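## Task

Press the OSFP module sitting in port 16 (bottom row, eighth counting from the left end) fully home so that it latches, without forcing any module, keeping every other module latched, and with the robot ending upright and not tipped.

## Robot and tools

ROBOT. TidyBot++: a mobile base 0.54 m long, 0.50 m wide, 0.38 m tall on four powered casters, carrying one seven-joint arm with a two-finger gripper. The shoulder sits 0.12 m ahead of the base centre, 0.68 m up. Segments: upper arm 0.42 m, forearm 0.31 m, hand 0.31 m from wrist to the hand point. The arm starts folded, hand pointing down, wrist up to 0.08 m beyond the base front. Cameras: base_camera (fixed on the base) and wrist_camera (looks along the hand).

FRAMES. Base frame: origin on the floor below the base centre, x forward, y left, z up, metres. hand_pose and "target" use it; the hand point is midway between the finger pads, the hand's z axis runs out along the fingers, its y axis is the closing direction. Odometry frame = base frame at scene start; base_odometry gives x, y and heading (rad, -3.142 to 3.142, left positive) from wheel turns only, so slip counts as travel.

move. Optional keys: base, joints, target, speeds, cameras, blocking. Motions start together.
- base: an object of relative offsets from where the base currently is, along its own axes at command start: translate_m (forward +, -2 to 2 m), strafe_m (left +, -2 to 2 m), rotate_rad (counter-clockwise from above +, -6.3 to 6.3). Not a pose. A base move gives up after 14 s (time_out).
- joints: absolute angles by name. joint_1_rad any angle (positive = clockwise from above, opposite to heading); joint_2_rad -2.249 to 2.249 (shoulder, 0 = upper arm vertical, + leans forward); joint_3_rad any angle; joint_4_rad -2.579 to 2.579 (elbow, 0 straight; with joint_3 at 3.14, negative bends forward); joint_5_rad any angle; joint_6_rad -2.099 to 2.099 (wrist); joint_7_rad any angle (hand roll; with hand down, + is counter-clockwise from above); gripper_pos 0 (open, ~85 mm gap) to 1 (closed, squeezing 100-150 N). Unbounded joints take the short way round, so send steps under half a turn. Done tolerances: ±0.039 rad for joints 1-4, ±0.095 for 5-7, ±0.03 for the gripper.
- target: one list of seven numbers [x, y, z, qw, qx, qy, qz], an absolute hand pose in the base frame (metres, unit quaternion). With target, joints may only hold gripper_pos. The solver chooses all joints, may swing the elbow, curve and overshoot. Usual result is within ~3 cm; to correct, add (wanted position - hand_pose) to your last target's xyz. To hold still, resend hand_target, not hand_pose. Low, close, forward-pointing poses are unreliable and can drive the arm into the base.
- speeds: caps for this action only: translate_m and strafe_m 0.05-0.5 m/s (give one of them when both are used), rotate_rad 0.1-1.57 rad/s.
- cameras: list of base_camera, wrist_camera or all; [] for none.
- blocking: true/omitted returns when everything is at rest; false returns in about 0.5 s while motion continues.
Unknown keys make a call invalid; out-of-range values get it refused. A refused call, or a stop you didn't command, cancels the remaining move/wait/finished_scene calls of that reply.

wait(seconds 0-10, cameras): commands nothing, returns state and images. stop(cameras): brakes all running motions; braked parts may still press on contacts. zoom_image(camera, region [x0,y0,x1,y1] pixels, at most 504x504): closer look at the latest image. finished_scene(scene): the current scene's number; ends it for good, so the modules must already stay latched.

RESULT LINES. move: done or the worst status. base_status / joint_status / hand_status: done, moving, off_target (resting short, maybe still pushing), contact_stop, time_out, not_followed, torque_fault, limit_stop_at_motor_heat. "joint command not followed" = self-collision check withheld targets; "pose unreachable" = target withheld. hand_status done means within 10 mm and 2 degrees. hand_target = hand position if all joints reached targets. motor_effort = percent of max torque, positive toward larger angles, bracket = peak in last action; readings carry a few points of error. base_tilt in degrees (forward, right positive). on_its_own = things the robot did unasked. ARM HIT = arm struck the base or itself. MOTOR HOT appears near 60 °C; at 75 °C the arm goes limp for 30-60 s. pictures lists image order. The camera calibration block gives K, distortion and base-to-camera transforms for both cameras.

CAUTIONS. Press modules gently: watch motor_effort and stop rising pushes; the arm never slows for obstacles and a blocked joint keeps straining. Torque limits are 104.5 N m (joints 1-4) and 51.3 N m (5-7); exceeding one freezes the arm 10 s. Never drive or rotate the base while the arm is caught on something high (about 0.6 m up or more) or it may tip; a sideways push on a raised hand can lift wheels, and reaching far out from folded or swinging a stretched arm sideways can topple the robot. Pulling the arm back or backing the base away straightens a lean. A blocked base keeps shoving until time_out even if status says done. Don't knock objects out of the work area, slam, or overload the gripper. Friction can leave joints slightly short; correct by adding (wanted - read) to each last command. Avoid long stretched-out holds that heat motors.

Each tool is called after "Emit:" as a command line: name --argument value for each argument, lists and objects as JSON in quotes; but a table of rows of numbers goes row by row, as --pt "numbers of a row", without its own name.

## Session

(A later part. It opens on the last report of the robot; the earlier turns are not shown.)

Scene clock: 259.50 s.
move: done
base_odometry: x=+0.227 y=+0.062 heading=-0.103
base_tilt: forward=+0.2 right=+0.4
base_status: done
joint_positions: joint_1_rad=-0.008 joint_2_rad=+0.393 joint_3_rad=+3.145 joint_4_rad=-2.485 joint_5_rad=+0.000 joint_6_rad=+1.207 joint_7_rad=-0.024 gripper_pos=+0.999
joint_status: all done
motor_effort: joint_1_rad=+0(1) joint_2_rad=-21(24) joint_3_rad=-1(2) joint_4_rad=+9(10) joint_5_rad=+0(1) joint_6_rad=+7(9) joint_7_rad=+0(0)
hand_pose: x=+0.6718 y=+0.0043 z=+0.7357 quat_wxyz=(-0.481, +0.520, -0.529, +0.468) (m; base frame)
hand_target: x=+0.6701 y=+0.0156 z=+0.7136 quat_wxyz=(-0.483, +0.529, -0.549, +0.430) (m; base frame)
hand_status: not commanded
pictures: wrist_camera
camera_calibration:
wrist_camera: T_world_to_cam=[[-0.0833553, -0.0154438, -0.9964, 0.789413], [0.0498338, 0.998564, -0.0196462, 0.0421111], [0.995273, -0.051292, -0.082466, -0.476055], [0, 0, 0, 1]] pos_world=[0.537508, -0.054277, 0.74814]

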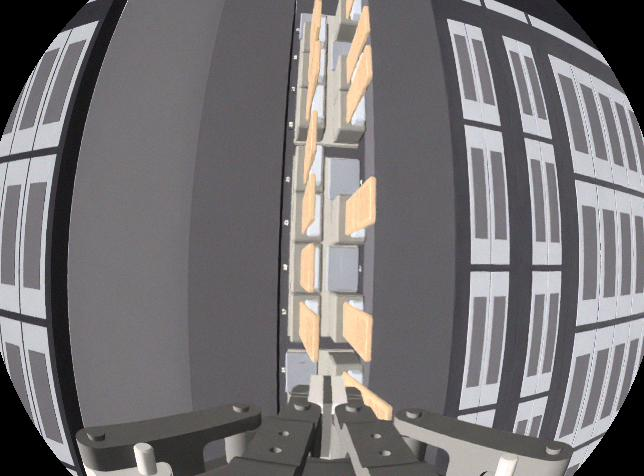

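Emit:
move --base '{"translate_m": 0.007}' --speeds '{"translate_m": 0.05}' --cameras '["wrist_camera"]'

Emit:
zoom_image --camera "wrist_camera" --region '[290, 345, 370, 405]'

Scene clock: 264.40 s.
move: done
base_odometry: x=+0.234 y=+0.061 heading=-0.103
base_tilt: forward=+0.2 right=+0.3
base_status: done
joint_positions: joint_1_rad=-0.008 joint_2_rad=+0.393 joint_3_rad=+3.145 joint_4_rad=-2.484 joint_5_rad=+0.001 joint_6_rad=+1.207 joint_7_rad=-0.024 gripper_pos=+0.999
joint_status: not commanded
motor_effort: joint_1_rad=+0(1) joint_2_rad=-20(22) joint_3_rad=-1(2) joint_4_rad=+8(10) joint_5_rad=+1(2) joint_6_rad=+7(8) joint_7_rad=+0(0)
hand_pose: x=+0.6722 y=+0.0044 z=+0.7363 quat_wxyz=(-0.481, +0.520, -0.529, +0.468) (m; base frame)
hand_target: x=+0.6701 y=+0.0156 z=+0.7136 quat_wxyz=(-0.483, +0.529, -0.549, +0.430) (m; base frame)
hand_status: not commanded
pictures: wrist_camera
camera_calibration:
wrist_camera: T_world_to_cam=[[-0.0819478, -0.015477, -0.996516, 0.789192], [0.0497427, 0.99857, -0.0195995, 0.0420964], [0.995395, -0.0511756, -0.0810608, -0.477441], [0, 0, 0, 1]] pos_world=[0.537821, -0.0542552, 0.748566]

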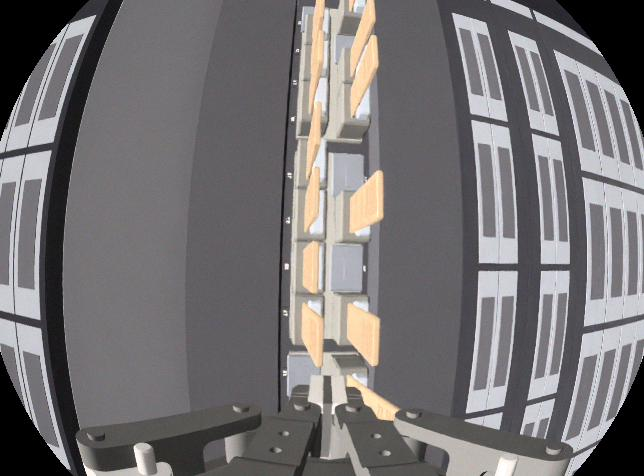

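Scaled by 6.300.

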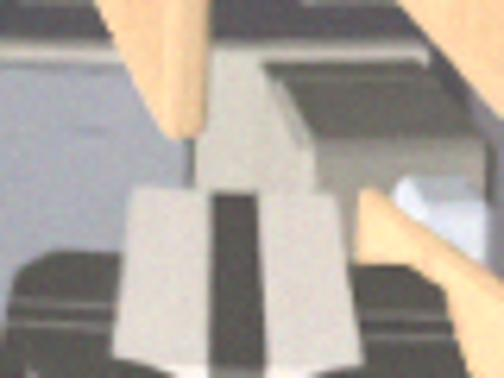

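Emit:
move --joints '{"joint_6_rad": 1.151}' --base '{"translate_m": 0.005}' --speeds '{"translate_m": 0.05}' --cameras '["wrist_camera"]'

Emit:
zoom_image --camera "wrist_camera" --region '[290, 345, 370, 405]'

Scene clock: 268.97 s.
move: done
base_odometry: x=+0.239 y=+0.061 heading=-0.103
base_tilt: forward=+0.2 right=+0.3
base_status: done
joint_positions: joint_1_rad=-0.008 joint_2_rad=+0.392 joint_3_rad=+3.145 joint_4_rad=-2.485 joint_5_rad=+0.001 joint_6_rad=+1.205 joint_7_rad=-0.024 gripper_pos=+0.999
joint_status: all done
motor_effort: joint_1_rad=-1(2) joint_2_rad=-20(22) joint_3_rad=-1(2) joint_4_rad=+10(13) joint_5_rad=+1(2) joint_6_rad=+7(8) joint_7_rad=+0(0)
hand_pose: x=+0.6717 y=+0.0044 z=+0.7361 quat_wxyz=(-0.481, +0.520, -0.529, +0.468) (m; base frame)
hand_target: x=+0.6699 y=+0.0156 z=+0.7124 quat_wxyz=(-0.482, +0.530, -0.550, +0.429) (m; base frame)
hand_status: not commanded
pictures: wrist_camera
camera_calibration:
wrist_camera: T_world_to_cam=[[-0.0833252, -0.0155194, -0.996402, 0.789813], [0.0496315, 0.998573, -0.0197037, 0.0422509], [0.995286, -0.0510947, -0.0824361, -0.475931], [0, 0, 0, 1]] pos_world=[0.537402, -0.0542507, 0.74857]

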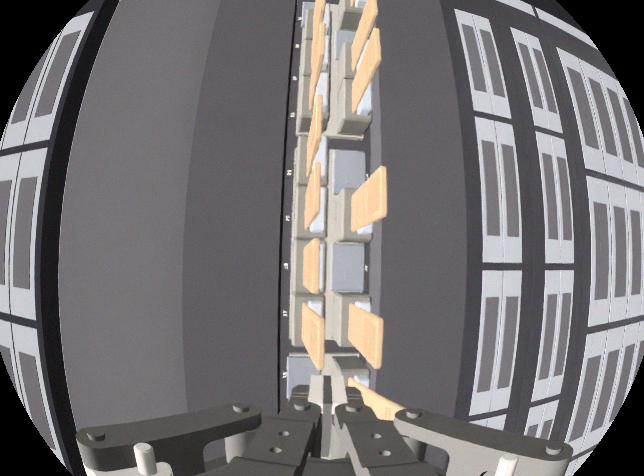

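Scaled by 6.300.

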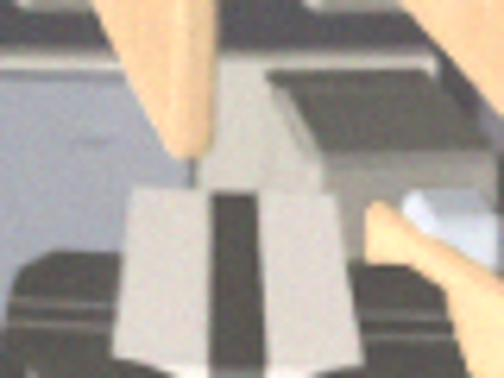

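Emit:
move --base '{"translate_m": -0.005}' --speeds '{"translate_m": 0.05}' --cameras '[]'

Emit:
move --joints '{"joint_2_rad": 0.412}' --cameras '["wrist_camera"]'

Emit:
zoom_image --camera "wrist_camera" --region '[290, 345, 370, 405]'

Scene clock: 274.47 s.
move: done
base_odometry: x=+0.234 y=+0.061 heading=-0.103
base_tilt: forward=+0.2 right=+0.3
base_status: done
joint_positions: joint_1_rad=-0.008 joint_2_rad=+0.392 joint_3_rad=+3.145 joint_4_rad=-2.483 joint_5_rad=+0.001 joint_6_rad=+1.204 joint_7_rad=-0.024 gripper_pos=+0.999
joint_status: not commanded
motor_effort: joint_1_rad=+0(2) joint_2_rad=-21(23) joint_3_rad=-1(2) joint_4_rad=+9(10) joint_5_rad=+0(2) joint_6_rad=+7(8) joint_7_rad=+0(0)
hand_pose: x=+0.6723 y=+0.0044 z=+0.7364 quat_wxyz=(-0.481, +0.520, -0.529, +0.468) (m; base frame)
hand_target: x=+0.6699 y=+0.0156 z=+0.7124 quat_wxyz=(-0.482, +0.530, -0.550, +0.429) (m; base frame)
hand_status: not commanded
pictures: none
No camera images: "cameras" was empty.

Scene clock: 274.93 s.
move: done
base_odometry: x=+0.234 y=+0.061 heading=-0.103
base_tilt: forward=+0.3 right=+0.2
base_status: not commanded
joint_positions: joint_1_rad=-0.008 joint_2_rad=+0.392 joint_3_rad=+3.145 joint_4_rad=-2.483 joint_5_rad=+0.001 joint_6_rad=+1.204 joint_7_rad=-0.024 gripper_pos=+0.999
joint_status: all done
motor_effort: joint_1_rad=+0(0) joint_2_rad=-19(21) joint_3_rad=+0(1) joint_4_rad=+8(9) joint_5_rad=+1(1) joint_6_rad=+6(7) joint_7_rad=+0(0)
hand_pose: x=+0.6723 y=+0.0044 z=+0.7360 quat_wxyz=(-0.481, +0.520, -0.529, +0.468) (m; base frame)
hand_target: x=+0.6701 y=+0.0156 z=+0.7086 quat_wxyz=(-0.480, +0.531, -0.552, +0.427) (m; base frame)
hand_status: not commanded
pictures: wrist_camera
camera_calibration:
wrist_camera: T_world_to_cam=[[-0.0834514, -0.0155257, -0.996391, 0.78985], [0.0496599, 0.998572, -0.0197189, 0.0422402], [0.995274, -0.0511262, -0.0825612, -0.476447], [0, 0, 0, 1]] pos_world=[0.538012, -0.0542758, 0.748496]

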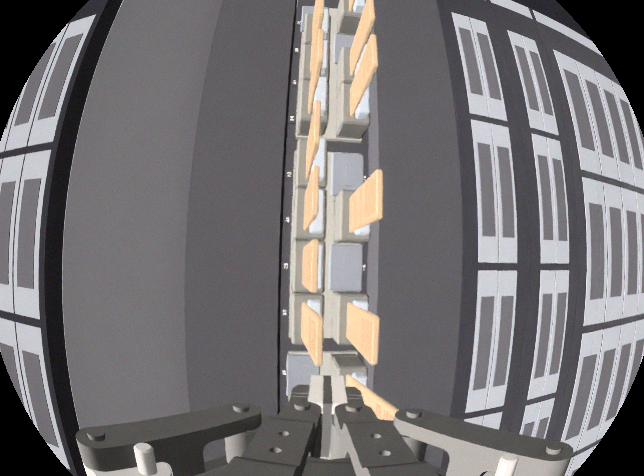

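Scaled by 6.300.

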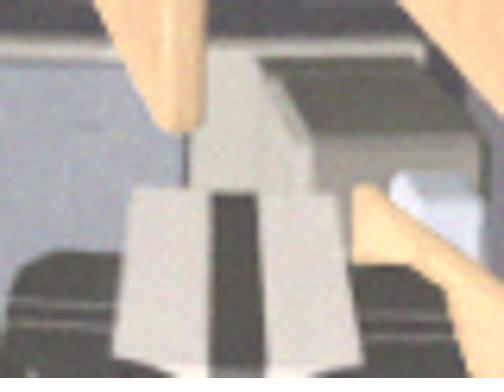

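Emit:
move --joints '{"joint_2_rad": 0.418}' --cameras '["wrist_camera"]'

Emit:
zoom_image --camera "wrist_camera" --region '[290, 345, 370, 405]'

Scene clock: 277.00 s.
move: done
base_odometry: x=+0.234 y=+0.061 heading=-0.103
base_tilt: forward=+0.2 right=+0.3
base_status: not commanded
joint_positions: joint_1_rad=-0.008 joint_2_rad=+0.393 joint_3_rad=+3.145 joint_4_rad=-2.483 joint_5_rad=+0.001 joint_6_rad=+1.204 joint_7_rad=-0.024 gripper_pos=+0.999
joint_status: all done
motor_effort: joint_1_rad=+0(0) joint_2_rad=-20(21) joint_3_rad=-1(1) joint_4_rad=+7(8) joint_5_rad=+1(1) joint_6_rad=+6(7) joint_7_rad=+0(0)
hand_pose: x=+0.6724 y=+0.0044 z=+0.7354 quat_wxyz=(-0.480, +0.520, -0.529, +0.467) (m; base frame)
hand_target: x=+0.6703 y=+0.0156 z=+0.7052 quat_wxyz=(-0.479, +0.532, -0.553, +0.426) (m; base frame)
hand_status: not commanded
pictures: wrist_camera
camera_calibration:
wrist_camera: T_world_to_cam=[[-0.0844762, -0.015534, -0.996304, 0.789913], [0.0496396, 0.998571, -0.0197783, 0.0422831], [0.995188, -0.0511269, -0.0835844, -0.475739], [0, 0, 0, 1]] pos_world=[0.53808, -0.0542752, 0.748066]

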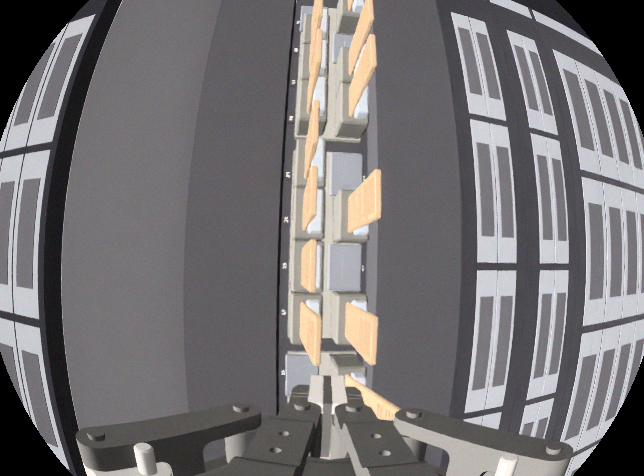

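Scaled by 6.300.

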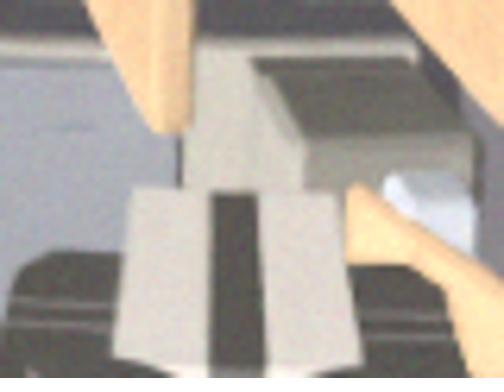

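Emit:
move --base '{"translate_m": 0.005}' --speeds '{"translate_m": 0.05}' --cameras '["wrist_camera"]'

Emit:
zoom_image --camera "wrist_camera" --region '[290, 345, 370, 405]'

Scene clock: 280.53 s.
move: done
base_odometry: x=+0.239 y=+0.061 heading=-0.103
base_tilt: forward=+0.2 right=+0.2
base_status: done
joint_positions: joint_1_rad=-0.008 joint_2_rad=+0.392 joint_3_rad=+3.145 joint_4_rad=-2.483 joint_5_rad=+0.001 joint_6_rad=+1.204 joint_7_rad=-0.024 gripper_pos=+0.999
joint_status: not commanded
motor_effort: joint_1_rad=-1(2) joint_2_rad=-19(20) joint_3_rad=-1(2) joint_4_rad=+10(13) joint_5_rad=+1(2) joint_6_rad=+6(7) joint_7_rad=+0(0)
hand_pose: x=+0.6723 y=+0.0043 z=+0.7359 quat_wxyz=(-0.481, +0.520, -0.529, +0.468) (m; base frame)
hand_target: x=+0.6703 y=+0.0156 z=+0.7052 quat_wxyz=(-0.479, +0.532, -0.553, +0.426) (m; base frame)
hand_status: not commanded
pictures: wrist_camera
camera_calibration:
wrist_camera: T_world_to_cam=[[-0.0835987, -0.0154632, -0.99638, 0.789875], [0.0496926, 0.998571, -0.0196665, 0.0421967], [0.99526, -0.0511568, -0.0827108, -0.476296], [0, 0, 0, 1]] pos_world=[0.537974, -0.0542882, 0.74845]

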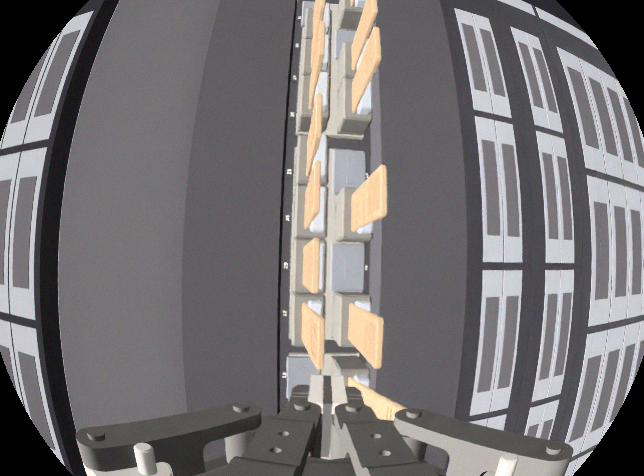

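Scaled by 6.300.

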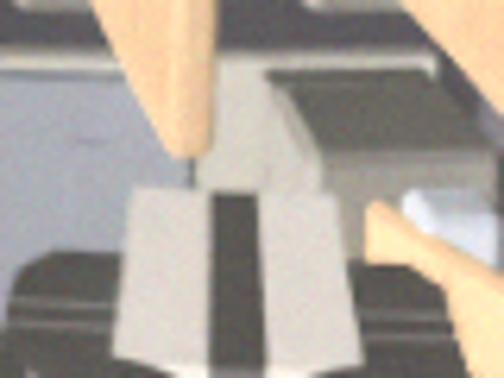

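Emit:
move --base '{"translate_m": -0.005}' --speeds '{"translate_m": 0.05}' --joints '{"joint_2_rad": 0.424}' --cameras '["wrist_camera"]'

Emit:
zoom_image --camera "wrist_camera" --region '[290, 345, 370, 405]'

Scene clock: 285.93 s.
move: done
base_odometry: x=+0.234 y=+0.061 heading=-0.103
base_tilt: forward=+0.2 right=+0.3
base_status: done
joint_positions: joint_1_rad=-0.008 joint_2_rad=+0.395 joint_3_rad=+3.145 joint_4_rad=-2.479 joint_5_rad=+0.001 joint_6_rad=+1.204 joint_7_rad=-0.024 gripper_pos=+0.999
joint_status: all done
motor_effort: joint_1_rad=-1(2) joint_2_rad=-20(21) joint_3_rad=-1(2) joint_4_rad=+8(9) joint_5_rad=+1(2) joint_6_rad=+7(7) joint_7_rad=+0(0)
hand_pose: x=+0.6737 y=+0.0044 z=+0.7356 quat_wxyz=(-0.481, +0.520, -0.529, +0.468) (m; base frame)
hand_target: x=+0.6704 y=+0.0156 z=+0.7019 quat_wxyz=(-0.477, +0.534, -0.555, +0.424) (m; base frame)
hand_status: not commanded
pictures: wrist_camera
camera_calibration:
wrist_camera: T_world_to_cam=[[-0.0831635, -0.0155043, -0.996415, 0.789414], [0.0495521, 0.998578, -0.0196737, 0.0421621], [0.995303, -0.0510106, -0.0822769, -0.47806], [0, 0, 0, 1]] pos_world=[0.539376, -0.0542489, 0.748081]

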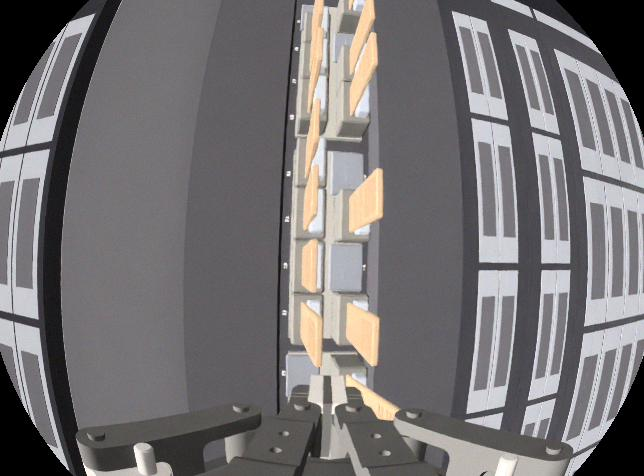

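Scaled by 6.300.

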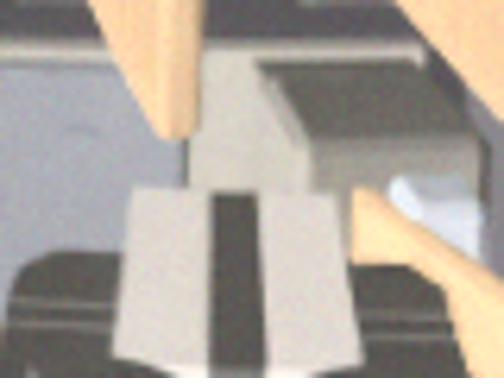

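Emit:
move --joints '{"joint_2_rad": 0.431}' --cameras '["wrist_camera"]'

Emit:
zoom_image --camera "wrist_camera" --region '[290, 345, 370, 405]'

Scene clock: 289.27 s.
move: done
base_odometry: x=+0.234 y=+0.061 heading=-0.103
base_tilt: forward=+0.2 right=+0.3
base_status: not commanded
joint_positions: joint_1_rad=-0.008 joint_2_rad=+0.398 joint_3_rad=+3.145 joint_4_rad=-2.479 joint_5_rad=+0.001 joint_6_rad=+1.204 joint_7_rad=-0.024 gripper_pos=+0.999
joint_status: all done
motor_effort: joint_1_rad=+0(1) joint_2_rad=-18(20) joint_3_rad=-1(1) joint_4_rad=+8(9) joint_5_rad=+0(1) joint_6_rad=+5(6) joint_7_rad=+0(0)
hand_pose: x=+0.6739 y=+0.0044 z=+0.7346 quat_wxyz=(-0.480, +0.521, -0.529, +0.467) (m; base frame)
hand_target: x=+0.6705 y=+0.0156 z=+0.6981 quat_wxyz=(-0.475, +0.535, -0.556, +0.422) (m; base frame)
hand_status: not commanded
pictures: wrist_camera
camera_calibration:
wrist_camera: T_world_to_cam=[[-0.0850081, -0.0155201, -0.996259, 0.789497], [0.0495152, 0.998577, -0.0197812, 0.0422341], [0.995149, -0.0510116, -0.0841187, -0.47688], [0, 0, 0, 1]] pos_world=[0.539589, -0.0542474, 0.747265]

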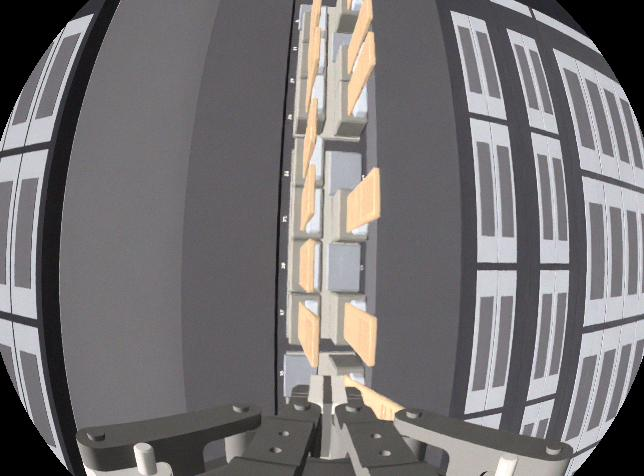

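Scaled by 6.300.

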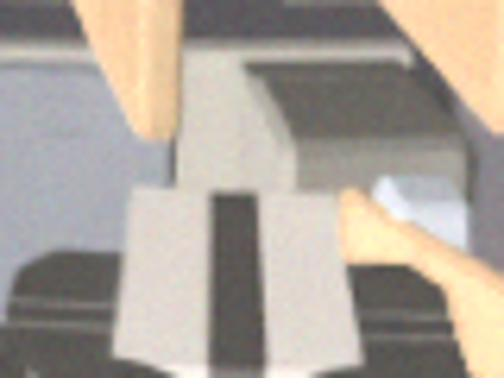

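Emit:
move --base '{"translate_m": 0.005}' --speeds '{"translate_m": 0.05}' --cameras '["wrist_camera"]'

Emit:
zoom_image --camera "wrist_camera" --region '[290, 345, 370, 405]'

Scene clock: 292.10 s.
move: done
base_odometry: x=+0.239 y=+0.061 heading=-0.103
base_tilt: forward=+0.2 right=+0.3
base_status: done
joint_positions: joint_1_rad=-0.008 joint_2_rad=+0.395 joint_3_rad=+3.145 joint_4_rad=-2.480 joint_5_rad=+0.001 joint_6_rad=+1.204 joint_7_rad=-0.024 gripper_pos=+0.999
joint_status: not commanded
motor_effort: joint_1_rad=+0(2) joint_2_rad=-16(18) joint_3_rad=-1(2) joint_4_rad=+9(13) joint_5_rad=+1(2) joint_6_rad=+4(6) joint_7_rad=+0(0)
hand_pose: x=+0.6734 y=+0.0043 z=+0.7355 quat_wxyz=(-0.481, +0.520, -0.529, +0.468) (m; base frame)
hand_target: x=+0.6705 y=+0.0156 z=+0.6981 quat_wxyz=(-0.475, +0.535, -0.556, +0.422) (m; base frame)
hand_status: not commanded
pictures: wrist_camera
camera_calibration:
wrist_camera: T_world_to_cam=[[-0.0836038, -0.0155047, -0.996378, 0.789548], [0.0496055, 0.998575, -0.0197012, 0.0422101], [0.995264, -0.0510729, -0.0827155, -0.477428], [0, 0, 0, 1]] pos_world=[0.539082, -0.0542918, 0.748029]

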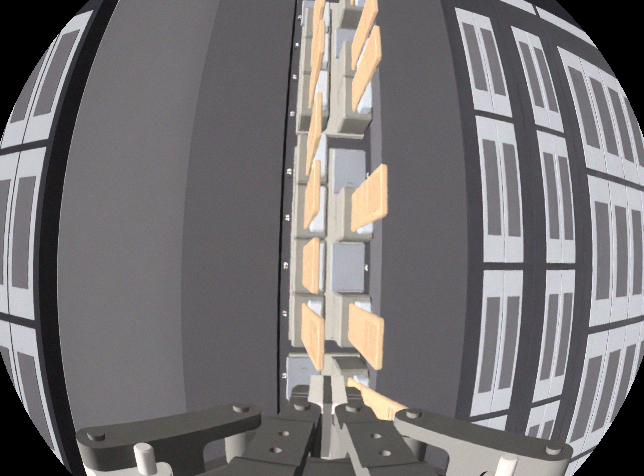

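Scaled by 6.300.

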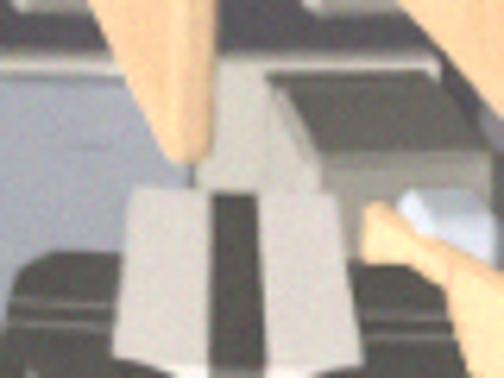

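Emit:
move --base '{"translate_m": -0.02}' --cameras '[]'

Emit:
move --joints '{"joint_2_rad": 0.26, "joint_6_rad": 0.935}' --cameras '["wrist_camera"]'

Emit:
zoom_image --camera "wrist_camera" --region '[280, 330, 380, 410]'

Scene clock: 307.97 s.
move: done
base_odometry: x=+0.219 y=+0.063 heading=-0.103
base_tilt: forward=+0.2 right=+0.3
base_status: done
joint_positions: joint_1_rad=-0.008 joint_2_rad=+0.407 joint_3_rad=+3.145 joint_4_rad=-2.473 joint_5_rad=+0.001 joint_6_rad=+1.201 joint_7_rad=-0.024 gripper_pos=+0.999
joint_status: not commanded
motor_effort: joint_1_rad=-1(2) joint_2_rad=-20(21) joint_3_rad=-1(2) joint_4_rad=+8(9) joint_5_rad=+1(2) joint_6_rad=+6(8) joint_7_rad=+0(0)
hand_pose: x=+0.6763 y=+0.0044 z=+0.7309 quat_wxyz=(-0.479, +0.522, -0.531, +0.466) (m; base frame)
hand_target: x=+0.6705 y=+0.0156 z=+0.6981 quat_wxyz=(-0.475, +0.535, -0.556, +0.422) (m; base frame)
hand_status: not commanded
pictures: none
No camera images: "cameras" was empty.

Scene clock: 309.33 s.
move: done
base_odometry: x=+0.219 y=+0.063 heading=-0.103
base_tilt: forward=+0.2 right=+0.3
base_status: not commanded
joint_positions: joint_1_rad=-0.008 joint_2_rad=+0.265 joint_3_rad=+3.145 joint_4_rad=-2.473 joint_5_rad=+0.001 joint_6_rad=+0.990 joint_7_rad=-0.024 gripper_pos=+0.999
joint_status: all done
motor_effort: joint_1_rad=+0(1) joint_2_rad=-20(22) joint_3_rad=-1(1) joint_4_rad=+12(12) joint_5_rad=+1(1) joint_6_rad=+9(9) joint_7_rad=+0(0)
hand_pose: x=+0.6591 y=+0.0042 z=+0.7442 quat_wxyz=(-0.460, +0.537, -0.547, +0.448) (m; base frame)
hand_target: x=+0.6510 y=+0.0147 z=+0.7252 quat_wxyz=(-0.460, +0.546, -0.565, +0.413) (m; base frame)
hand_status: not commanded
pictures: wrist_camera
camera_calibration:
wrist_camera: T_world_to_cam=[[-0.15877, -0.0155298, -0.987193, 0.839689], [0.0482778, 0.998558, -0.0234731, 0.0469649], [0.986134, -0.0513864, -0.157792, -0.400583], [0, 0, 0, 1]] pos_world=[0.526079, -0.0544415, 0.76683]

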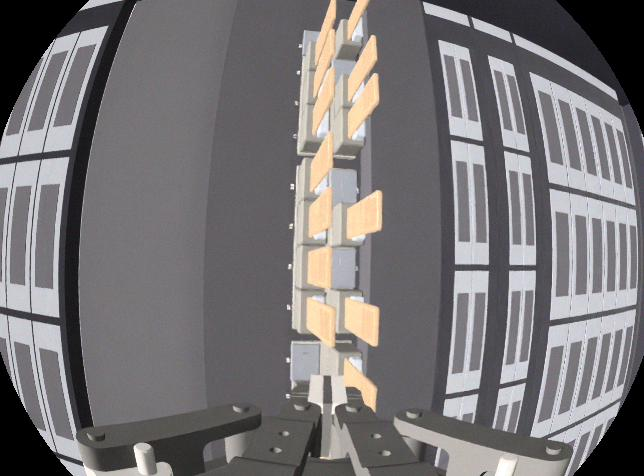

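Scaled by 5.040.

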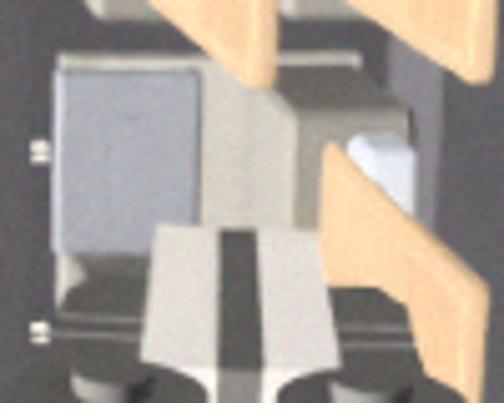

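Emit:
move --joints '{"joint_6_rad": 0.914}' --cameras '[]'

Emit:
move --base '{"translate_m": 0.024}' --speeds '{"translate_m": 0.1}' --cameras '["wrist_camera"]'

Emit:
zoom_image --camera "wrist_camera" --region '[290, 345, 370, 405]'

Scene clock: 312.57 s.
move: done
base_odometry: x=+0.219 y=+0.063 heading=-0.103
base_tilt: forward=+0.2 right=+0.2
base_status: not commanded
joint_positions: joint_1_rad=-0.008 joint_2_rad=+0.265 joint_3_rad=+3.145 joint_4_rad=-2.473 joint_5_rad=+0.001 joint_6_rad=+0.964 joint_7_rad=-0.024 gripper_pos=+0.999
joint_status: all done
motor_effort: joint_1_rad=+0(0) joint_2_rad=-20(21) joint_3_rad=-1(1) joint_4_rad=+11(12) joint_5_rad=+1(1) joint_6_rad=+8(9) joint_7_rad=+0(0)
hand_pose: x=+0.6575 y=+0.0041 z=+0.7362 quat_wxyz=(-0.453, +0.543, -0.553, +0.441) (m; base frame)
hand_target: x=+0.6494 y=+0.0146 z=+0.7188 quat_wxyz=(-0.454, +0.551, -0.570, +0.407) (m; base frame)
hand_status: not commanded
pictures: none
No camera images: "cameras" was empty.

Scene clock: 313.43 s.
move: done
base_odometry: x=+0.243 y=+0.060 heading=-0.103
base_tilt: forward=+0.2 right=+0.3
base_status: done
joint_positions: joint_1_rad=-0.008 joint_2_rad=+0.259 joint_3_rad=+3.145 joint_4_rad=-2.473 joint_5_rad=+0.001 joint_6_rad=+0.964 joint_7_rad=-0.024 gripper_pos=+0.999
joint_status: not commanded
motor_effort: joint_1_rad=+0(2) joint_2_rad=-20(22) joint_3_rad=-1(2) joint_4_rad=+11(13) joint_5_rad=+1(2) joint_6_rad=+8(9) joint_7_rad=+0(0)
hand_pose: x=+0.6572 y=+0.0041 z=+0.7388 quat_wxyz=(-0.454, +0.542, -0.552, +0.442) (m; base frame)
hand_target: x=+0.6494 y=+0.0146 z=+0.7188 quat_wxyz=(-0.454, +0.551, -0.570, +0.407) (m; base frame)
hand_status: not commanded
pictures: wrist_camera
camera_calibration:
wrist_camera: T_world_to_cam=[[-0.180011, -0.0156126, -0.983541, 0.845327], [0.0478819, 0.99855, -0.0246144, 0.0481004], [0.982499, -0.0515247, -0.179002, -0.38154], [0, 0, 0, 1]] pos_world=[0.524728, -0.0544917, 0.764301]

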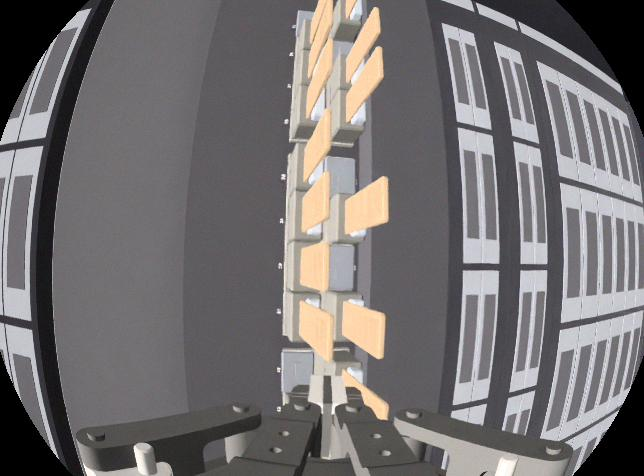

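Scaled by 6.300.

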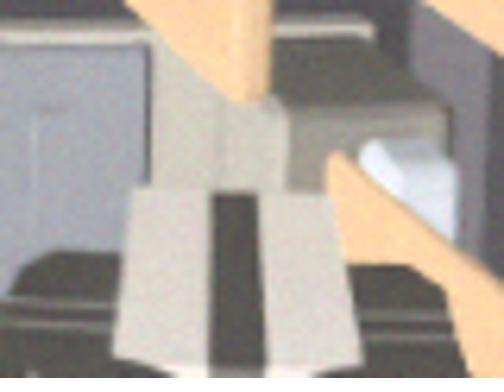

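Emit:
move --joints '{"joint_2_rad": 0.268, "joint_6_rad": 0.907}' --cameras '[]'

Emit:
move --base '{"translate_m": 0.007}' --speeds '{"translate_m": 0.05}' --cameras '["wrist_camera"]'

Emit:
zoom_image --camera "wrist_camera" --region '[290, 345, 370, 405]'

Scene clock: 318.27 s.
move: done
base_odometry: x=+0.243 y=+0.060 heading=-0.103
base_tilt: forward=+0.2 right=+0.2
base_status: not commanded
joint_positions: joint_1_rad=-0.008 joint_2_rad=+0.260 joint_3_rad=+3.145 joint_4_rad=-2.473 joint_5_rad=+0.001 joint_6_rad=+0.960 joint_7_rad=-0.024 gripper_pos=+0.999
joint_status: all done
motor_effort: joint_1_rad=+0(0) joint_2_rad=-19(20) joint_3_rad=-1(1) joint_4_rad=+10(12) joint_5_rad=+1(1) joint_6_rad=+8(9) joint_7_rad=+0(0)
hand_pose: x=+0.6570 y=+0.0041 z=+0.7376 quat_wxyz=(-0.453, +0.543, -0.553, +0.441) (m; base frame)
hand_target: x=+0.6491 y=+0.0145 z=+0.7125 quat_wxyz=(-0.449, +0.554, -0.573, +0.403) (m; base frame)
hand_status: not commanded
pictures: none
No camera images: "cameras" was empty.

Scene clock: 318.87 s.
move: done
base_odometry: x=+0.250 y=+0.060 heading=-0.102
base_tilt: forward=+0.2 right=+0.3
base_status: done
joint_positions: joint_1_rad=-0.008 joint_2_rad=+0.260 joint_3_rad=+3.145 joint_4_rad=-2.473 joint_5_rad=+0.001 joint_6_rad=+0.960 joint_7_rad=-0.024 gripper_pos=+0.999
joint_status: not commanded
motor_effort: joint_1_rad=+0(1) joint_2_rad=-18(21) joint_3_rad=-1(1) joint_4_rad=+10(12) joint_5_rad=+0(1) joint_6_rad=+7(8) joint_7_rad=+0(0)
hand_pose: x=+0.6570 y=+0.0041 z=+0.7376 quat_wxyz=(-0.453, +0.543, -0.553, +0.441) (m; base frame)
hand_target: x=+0.6491 y=+0.0145 z=+0.7125 quat_wxyz=(-0.449, +0.554, -0.573, +0.403) (m; base frame)
hand_status: not commanded
pictures: wrist_camera
camera_calibration:
wrist_camera: T_world_to_cam=[[-0.183686, -0.0156661, -0.98286, 0.846046], [0.0477383, 0.998551, -0.024838, 0.0483281], [0.981825, -0.0514825, -0.182672, -0.378391], [0, 0, 0, 1]] pos_world=[0.524613, -0.0544843, 0.763624]

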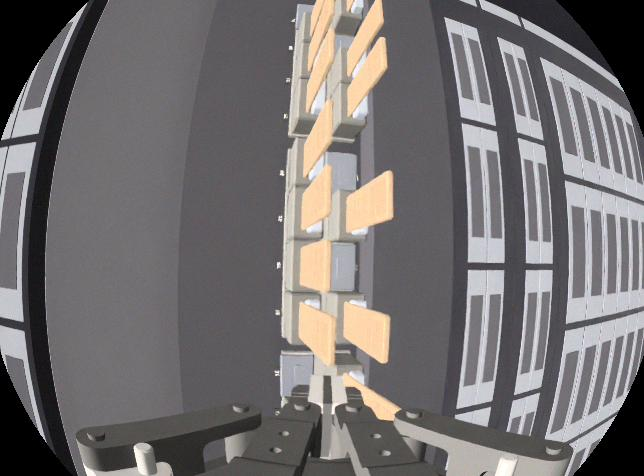

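Scaled by 6.300.

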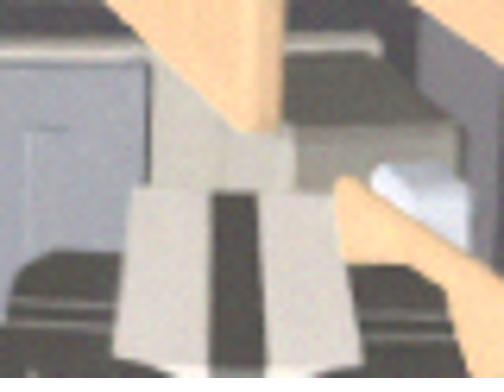

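Emit:
move --joints '{"joint_2_rad": 0.272, "joint_6_rad": 0.903}' --cameras '[]'

Emit:
move --base '{"translate_m": 0.005}' --speeds '{"translate_m": 0.05}' --cameras '["wrist_camera"]'

Emit:
zoom_image --camera "wrist_camera" --region '[290, 345, 370, 405]'

Scene clock: 322.57 s.
move: done
base_odometry: x=+0.250 y=+0.060 heading=-0.102
base_tilt: forward=+0.2 right=+0.3
base_status: not commanded
joint_positions: joint_1_rad=-0.008 joint_2_rad=+0.260 joint_3_rad=+3.145 joint_4_rad=-2.473 joint_5_rad=+0.001 joint_6_rad=+0.959 joint_7_rad=-0.024 gripper_pos=+0.999
joint_status: all done
motor_effort: joint_1_rad=+0(0) joint_2_rad=-18(20) joint_3_rad=-1(1) joint_4_rad=+10(10) joint_5_rad=+1(1) joint_6_rad=+7(8) joint_7_rad=+0(0)
hand_pose: x=+0.6570 y=+0.0041 z=+0.7374 quat_wxyz=(-0.453, +0.543, -0.553, +0.441) (m; base frame)
hand_target: x=+0.6489 y=+0.0145 z=+0.7092 quat_wxyz=(-0.447, +0.555, -0.575, +0.401) (m; base frame)
hand_status: not commanded
pictures: none
No camera images: "cameras" was empty.

Scene clock: 323.13 s.
move: done
base_odometry: x=+0.255 y=+0.060 heading=-0.102
base_tilt: forward=+0.2 right=+0.2
base_status: done
joint_positions: joint_1_rad=-0.008 joint_2_rad=+0.259 joint_3_rad=+3.145 joint_4_rad=-2.473 joint_5_rad=+0.001 joint_6_rad=+0.959 joint_7_rad=-0.024 gripper_pos=+0.999
joint_status: not commanded
motor_effort: joint_1_rad=+0(1) joint_2_rad=-17(20) joint_3_rad=-1(2) joint_4_rad=+10(13) joint_5_rad=+1(2) joint_6_rad=+7(8) joint_7_rad=+0(0)
hand_pose: x=+0.6570 y=+0.0042 z=+0.7377 quat_wxyz=(-0.453, +0.543, -0.553, +0.441) (m; base frame)
hand_target: x=+0.6489 y=+0.0145 z=+0.7092 quat_wxyz=(-0.447, +0.555, -0.575, +0.401) (m; base frame)
hand_status: not commanded
pictures: wrist_camera
camera_calibration:
wrist_camera: T_world_to_cam=[[-0.183766, -0.0157293, -0.982844, 0.846191], [0.0475688, 0.998558, -0.0248749, 0.0484096], [0.981818, -0.0513238, -0.182753, -0.378294], [0, 0, 0, 1]] pos_world=[0.524614, -0.0544453, 0.763743]

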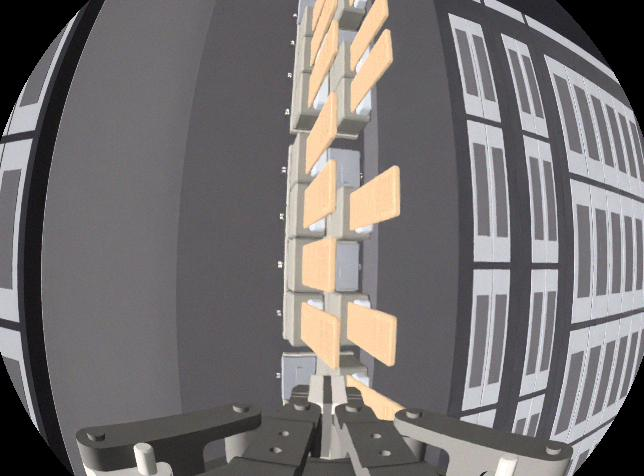

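Scaled by 6.300.

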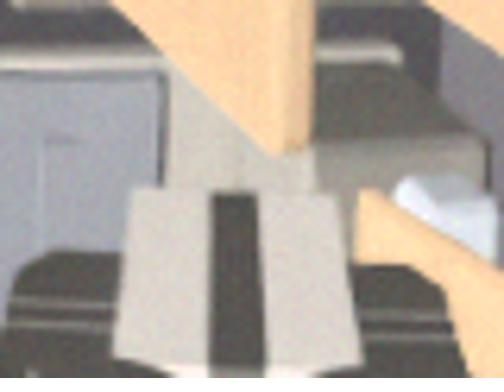

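Emit:
move --joints '{"joint_2_rad": 0.278, "joint_6_rad": 0.899}' --cameras '["wrist_camera"]'

Emit:
zoom_image --camera "wrist_camera" --region '[290, 345, 370, 405]'

Scene clock: 326.57 s.
move: done
base_odometry: x=+0.255 y=+0.060 heading=-0.102
base_tilt: forward=+0.2 right=+0.3
base_status: not commanded
joint_positions: joint_1_rad=-0.008 joint_2_rad=+0.259 joint_3_rad=+3.145 joint_4_rad=-2.473 joint_5_rad=+0.001 joint_6_rad=+0.959 joint_7_rad=-0.024 gripper_pos=+0.999
joint_status: all done
motor_effort: joint_1_rad=+0(0) joint_2_rad=-17(18) joint_3_rad=-1(1) joint_4_rad=+9(10) joint_5_rad=+0(1) joint_6_rad=+6(7) joint_7_rad=+0(0)
hand_pose: x=+0.6570 y=+0.0042 z=+0.7377 quat_wxyz=(-0.453, +0.543, -0.553, +0.441) (m; base frame)
hand_target: x=+0.6487 y=+0.0145 z=+0.7048 quat_wxyz=(-0.444, +0.557, -0.577, +0.398) (m; base frame)
hand_status: not commanded
pictures: wrist_camera
camera_calibration:
wrist_camera: T_world_to_cam=[[-0.183855, -0.0157298, -0.982828, 0.846202], [0.0475666, 0.998558, -0.0248797, 0.0484138], [0.981802, -0.051324, -0.182842, -0.378222], [0, 0, 0, 1]] pos_world=[0.524614, -0.0544453, 0.763721]

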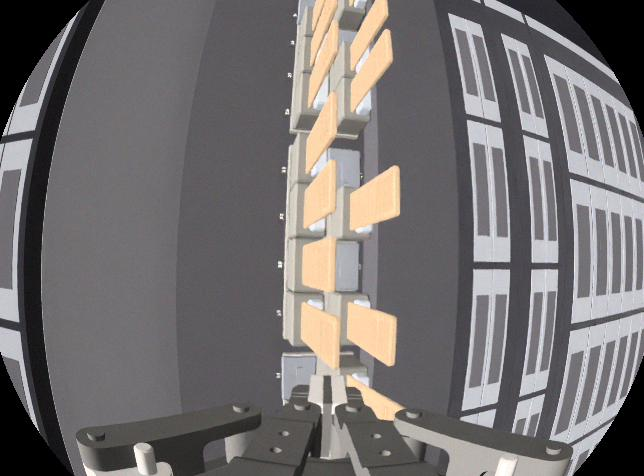

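Scaled by 6.300.

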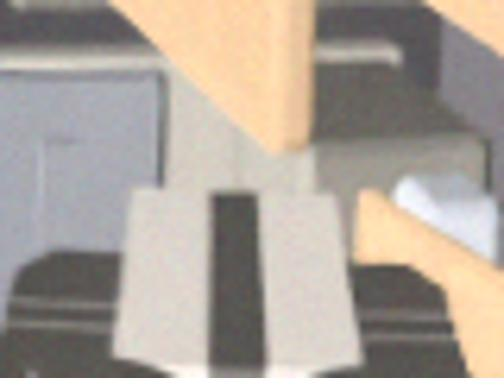

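Emit:
move --joints '{"joint_2_rad": 0.283, "joint_6_rad": 0.892}' --cameras '["wrist_camera"]'

Emit:
zoom_image --camera "wrist_camera" --region '[290, 345, 370, 405]'

Scene clock: 328.90 s.
move: done
base_odometry: x=+0.255 y=+0.060 heading=-0.102
base_tilt: forward=+0.2 right=+0.2
base_status: not commanded
joint_positions: joint_1_rad=-0.008 joint_2_rad=+0.259 joint_3_rad=+3.145 joint_4_rad=-2.473 joint_5_rad=+0.001 joint_6_rad=+0.958 joint_7_rad=-0.024 gripper_pos=+0.999
joint_status: all done
motor_effort: joint_1_rad=+0(0) joint_2_rad=-16(18) joint_3_rad=-1(1) joint_4_rad=+8(9) joint_5_rad=+1(1) joint_6_rad=+5(6) joint_7_rad=+0(0)
hand_pose: x=+0.6569 y=+0.0042 z=+0.7373 quat_wxyz=(-0.453, +0.543, -0.553, +0.440) (m; base frame)
hand_target: x=+0.6481 y=+0.0144 z=+0.7001 quat_wxyz=(-0.441, +0.560, -0.580, +0.395) (m; base frame)
hand_status: not commanded
pictures: wrist_camera
camera_calibration:
wrist_camera: T_world_to_cam=[[-0.184992, -0.0157359, -0.982614, 0.846432], [0.0475393, 0.998558, -0.0249413, 0.0484727], [0.98159, -0.0513267, -0.183977, -0.377239], [0, 0, 0, 1]] pos_world=[0.524572, -0.0544458, 0.763522]

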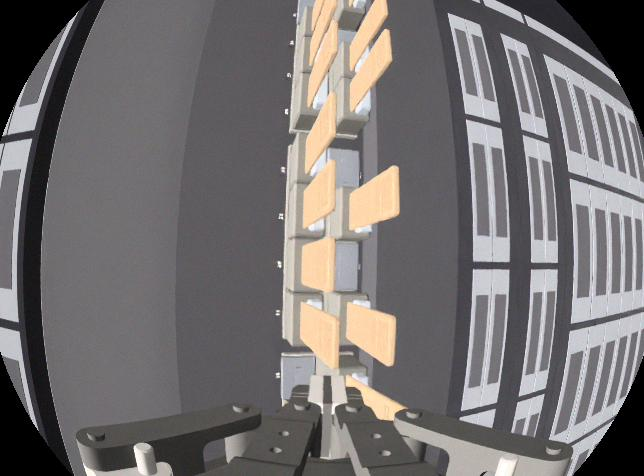

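Scaled by 6.300.

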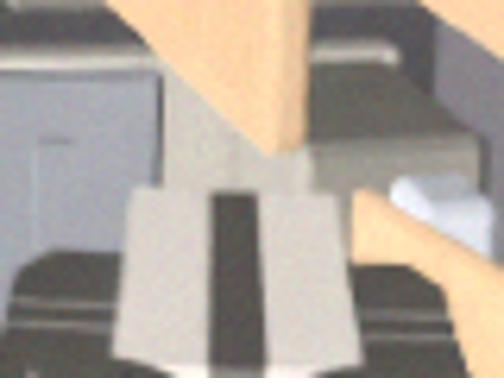

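Emit:
move --base '{"translate_m": 0.004}' --speeds '{"translate_m": 0.05}' --cameras '["wrist_camera"]'

Emit:
zoom_image --camera "wrist_camera" --region '[290, 345, 370, 405]'

Scene clock: 333.00 s.
move: done
base_odometry: x=+0.259 y=+0.059 heading=-0.102
base_tilt: forward=+0.2 right=+0.4
base_status: done
joint_positions: joint_1_rad=-0.008 joint_2_rad=+0.254 joint_3_rad=+3.145 joint_4_rad=-2.478 joint_5_rad=+0.001 joint_6_rad=+0.957 joint_7_rad=-0.024 gripper_pos=+0.999
joint_status: not commanded
motor_effort: joint_1_rad=+0(2) joint_2_rad=-16(17) joint_3_rad=-1(2) joint_4_rad=+11(17) joint_5_rad=+1(2) joint_6_rad=+6(7) joint_7_rad=+0(0)
hand_pose: x=+0.6547 y=+0.0041 z=+0.7374 quat_wxyz=(-0.453, +0.544, -0.553, +0.440) (m; base frame)
hand_target: x=+0.6481 y=+0.0144 z=+0.7001 quat_wxyz=(-0.441, +0.560, -0.580, +0.395) (m; base frame)
hand_status: not commanded
pictures: wrist_camera
camera_calibration:
wrist_camera: T_world_to_cam=[[-0.186203, -0.0157431, -0.982385, 0.84674], [0.0475465, 0.998556, -0.0250143, 0.0486739], [0.98136, -0.0513667, -0.185186, -0.374021], [0, 0, 0, 1]] pos_world=[0.5224, -0.0544855, 0.763779]

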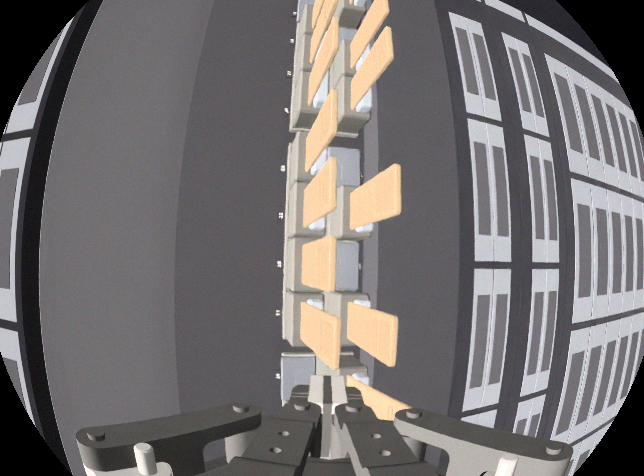

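Scaled by 6.300.

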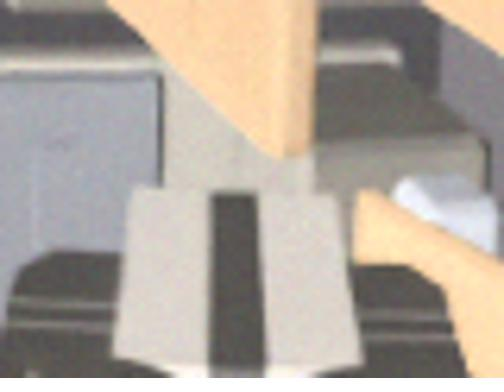

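Emit:
move --base '{"translate_m": 0.003}' --speeds '{"translate_m": 0.05}' --cameras '["wrist_camera"]'

Emit:
zoom_image --camera "wrist_camera" --region '[290, 325, 370, 385]'

Scene clock: 336.87 s.
move: done
base_odometry: x=+0.262 y=+0.059 heading=-0.101
base_tilt: forward=+0.2 right=+0.3
base_status: done
joint_positions: joint_1_rad=-0.008 joint_2_rad=+0.250 joint_3_rad=+3.145 joint_4_rad=-2.483 joint_5_rad=+0.001 joint_6_rad=+0.957 joint_7_rad=-0.024 gripper_pos=+0.999
joint_status: not commanded
motor_effort: joint_1_rad=-1(3) joint_2_rad=-13(17) joint_3_rad=-1(3) joint_4_rad=+15(17) joint_5_rad=+1(2) joint_6_rad=+6(6) joint_7_rad=+0(0)
hand_pose: x=+0.6527 y=+0.0040 z=+0.7374 quat_wxyz=(-0.452, +0.544, -0.553, +0.440) (m; base frame)
hand_target: x=+0.6481 y=+0.0144 z=+0.7001 quat_wxyz=(-0.441, +0.560, -0.580, +0.395) (m; base frame)
hand_status: not commanded
pictures: wrist_camera
camera_calibration:
wrist_camera: T_world_to_cam=[[-0.187495, -0.0156963, -0.98214, 0.846972], [0.047724, 0.998546, -0.0250693, 0.0488145], [0.981105, -0.051572, -0.186474, -0.370943], [0, 0, 0, 1]] pos_world=[0.520408, -0.0545794, 0.763898]

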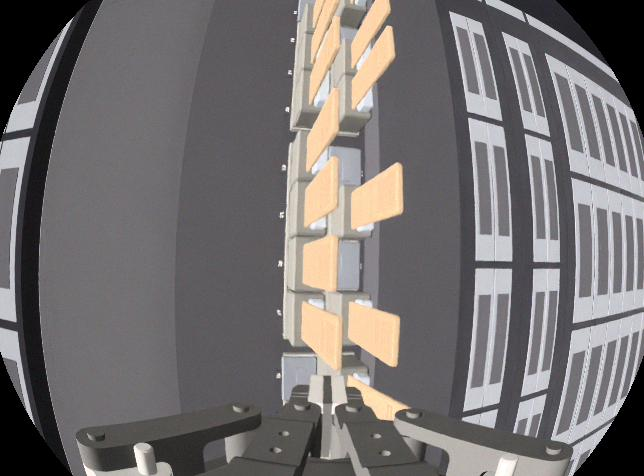

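Scaled by 6.300.

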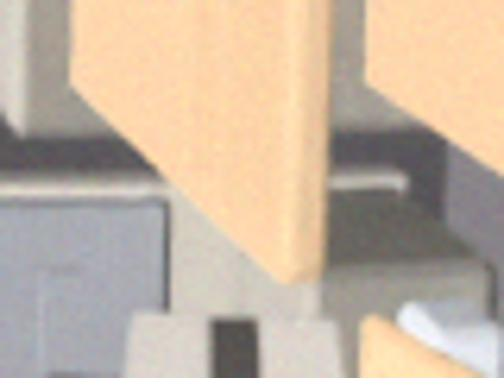

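Emit:
zoom_image --camera "wrist_camera" --region '[280, 280, 390, 390]'

Scaled by 4.582.

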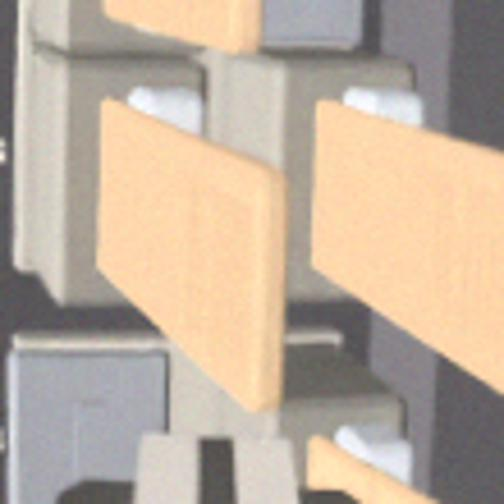

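Emit:
move --cameras '["wrist_camera"]'

Emit:
zoom_image --camera "wrist_camera" --region '[280, 280, 390, 390]'

Scene clock: 357.50 s.
base_odometry: x=+0.262 y=+0.059 heading=-0.101
base_tilt: forward=+0.2 right=+0.3
base_status: done
joint_positions: joint_1_rad=-0.008 joint_2_rad=+0.249 joint_3_rad=+3.145 joint_4_rad=-2.484 joint_5_rad=+0.001 joint_6_rad=+0.957 joint_7_rad=-0.024 gripper_pos=+0.999
joint_status: not commanded
motor_effort: joint_1_rad=+0(3) joint_2_rad=-14(17) joint_3_rad=-1(3) joint_4_rad=+12(17) joint_5_rad=+0(2) joint_6_rad=+5(6) joint_7_rad=+0(0)
hand_pose: x=+0.6525 y=+0.0040 z=+0.7375 quat_wxyz=(-0.452, +0.544, -0.553, +0.440) (m; base frame)
hand_target: x=+0.6481 y=+0.0144 z=+0.7001 quat_wxyz=(-0.441, +0.560, -0.580, +0.395) (m; base frame)
hand_status: not commanded
pictures: wrist_camera
camera_calibration:
wrist_camera: T_world_to_cam=[[-0.187382, -0.0156938, -0.982162, 0.846997], [0.0477274, 0.998546, -0.0250613, 0.0488199], [0.981127, -0.051572, -0.18636, -0.370828], [0, 0, 0, 1]] pos_world=[0.520211, -0.0545806, 0.764004]

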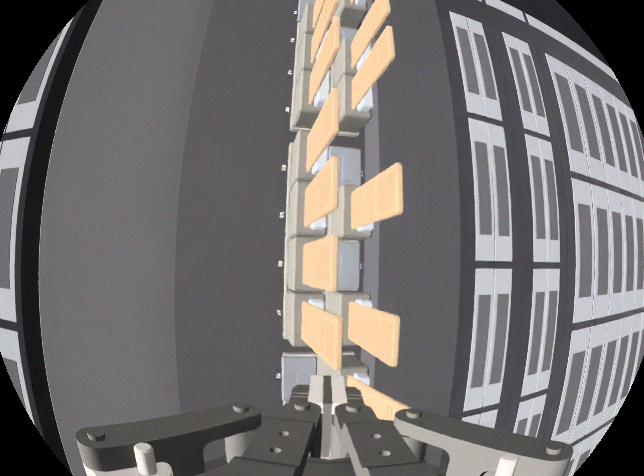

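Scaled by 4.582.

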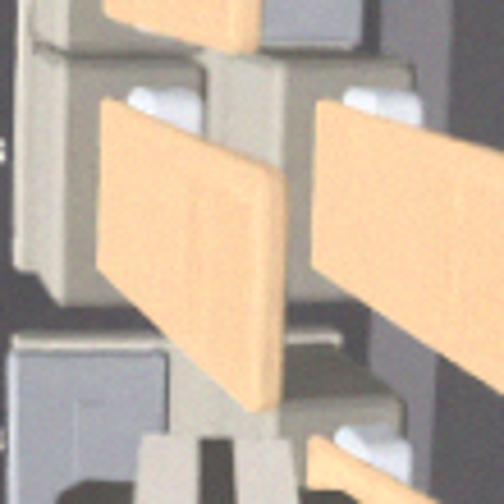

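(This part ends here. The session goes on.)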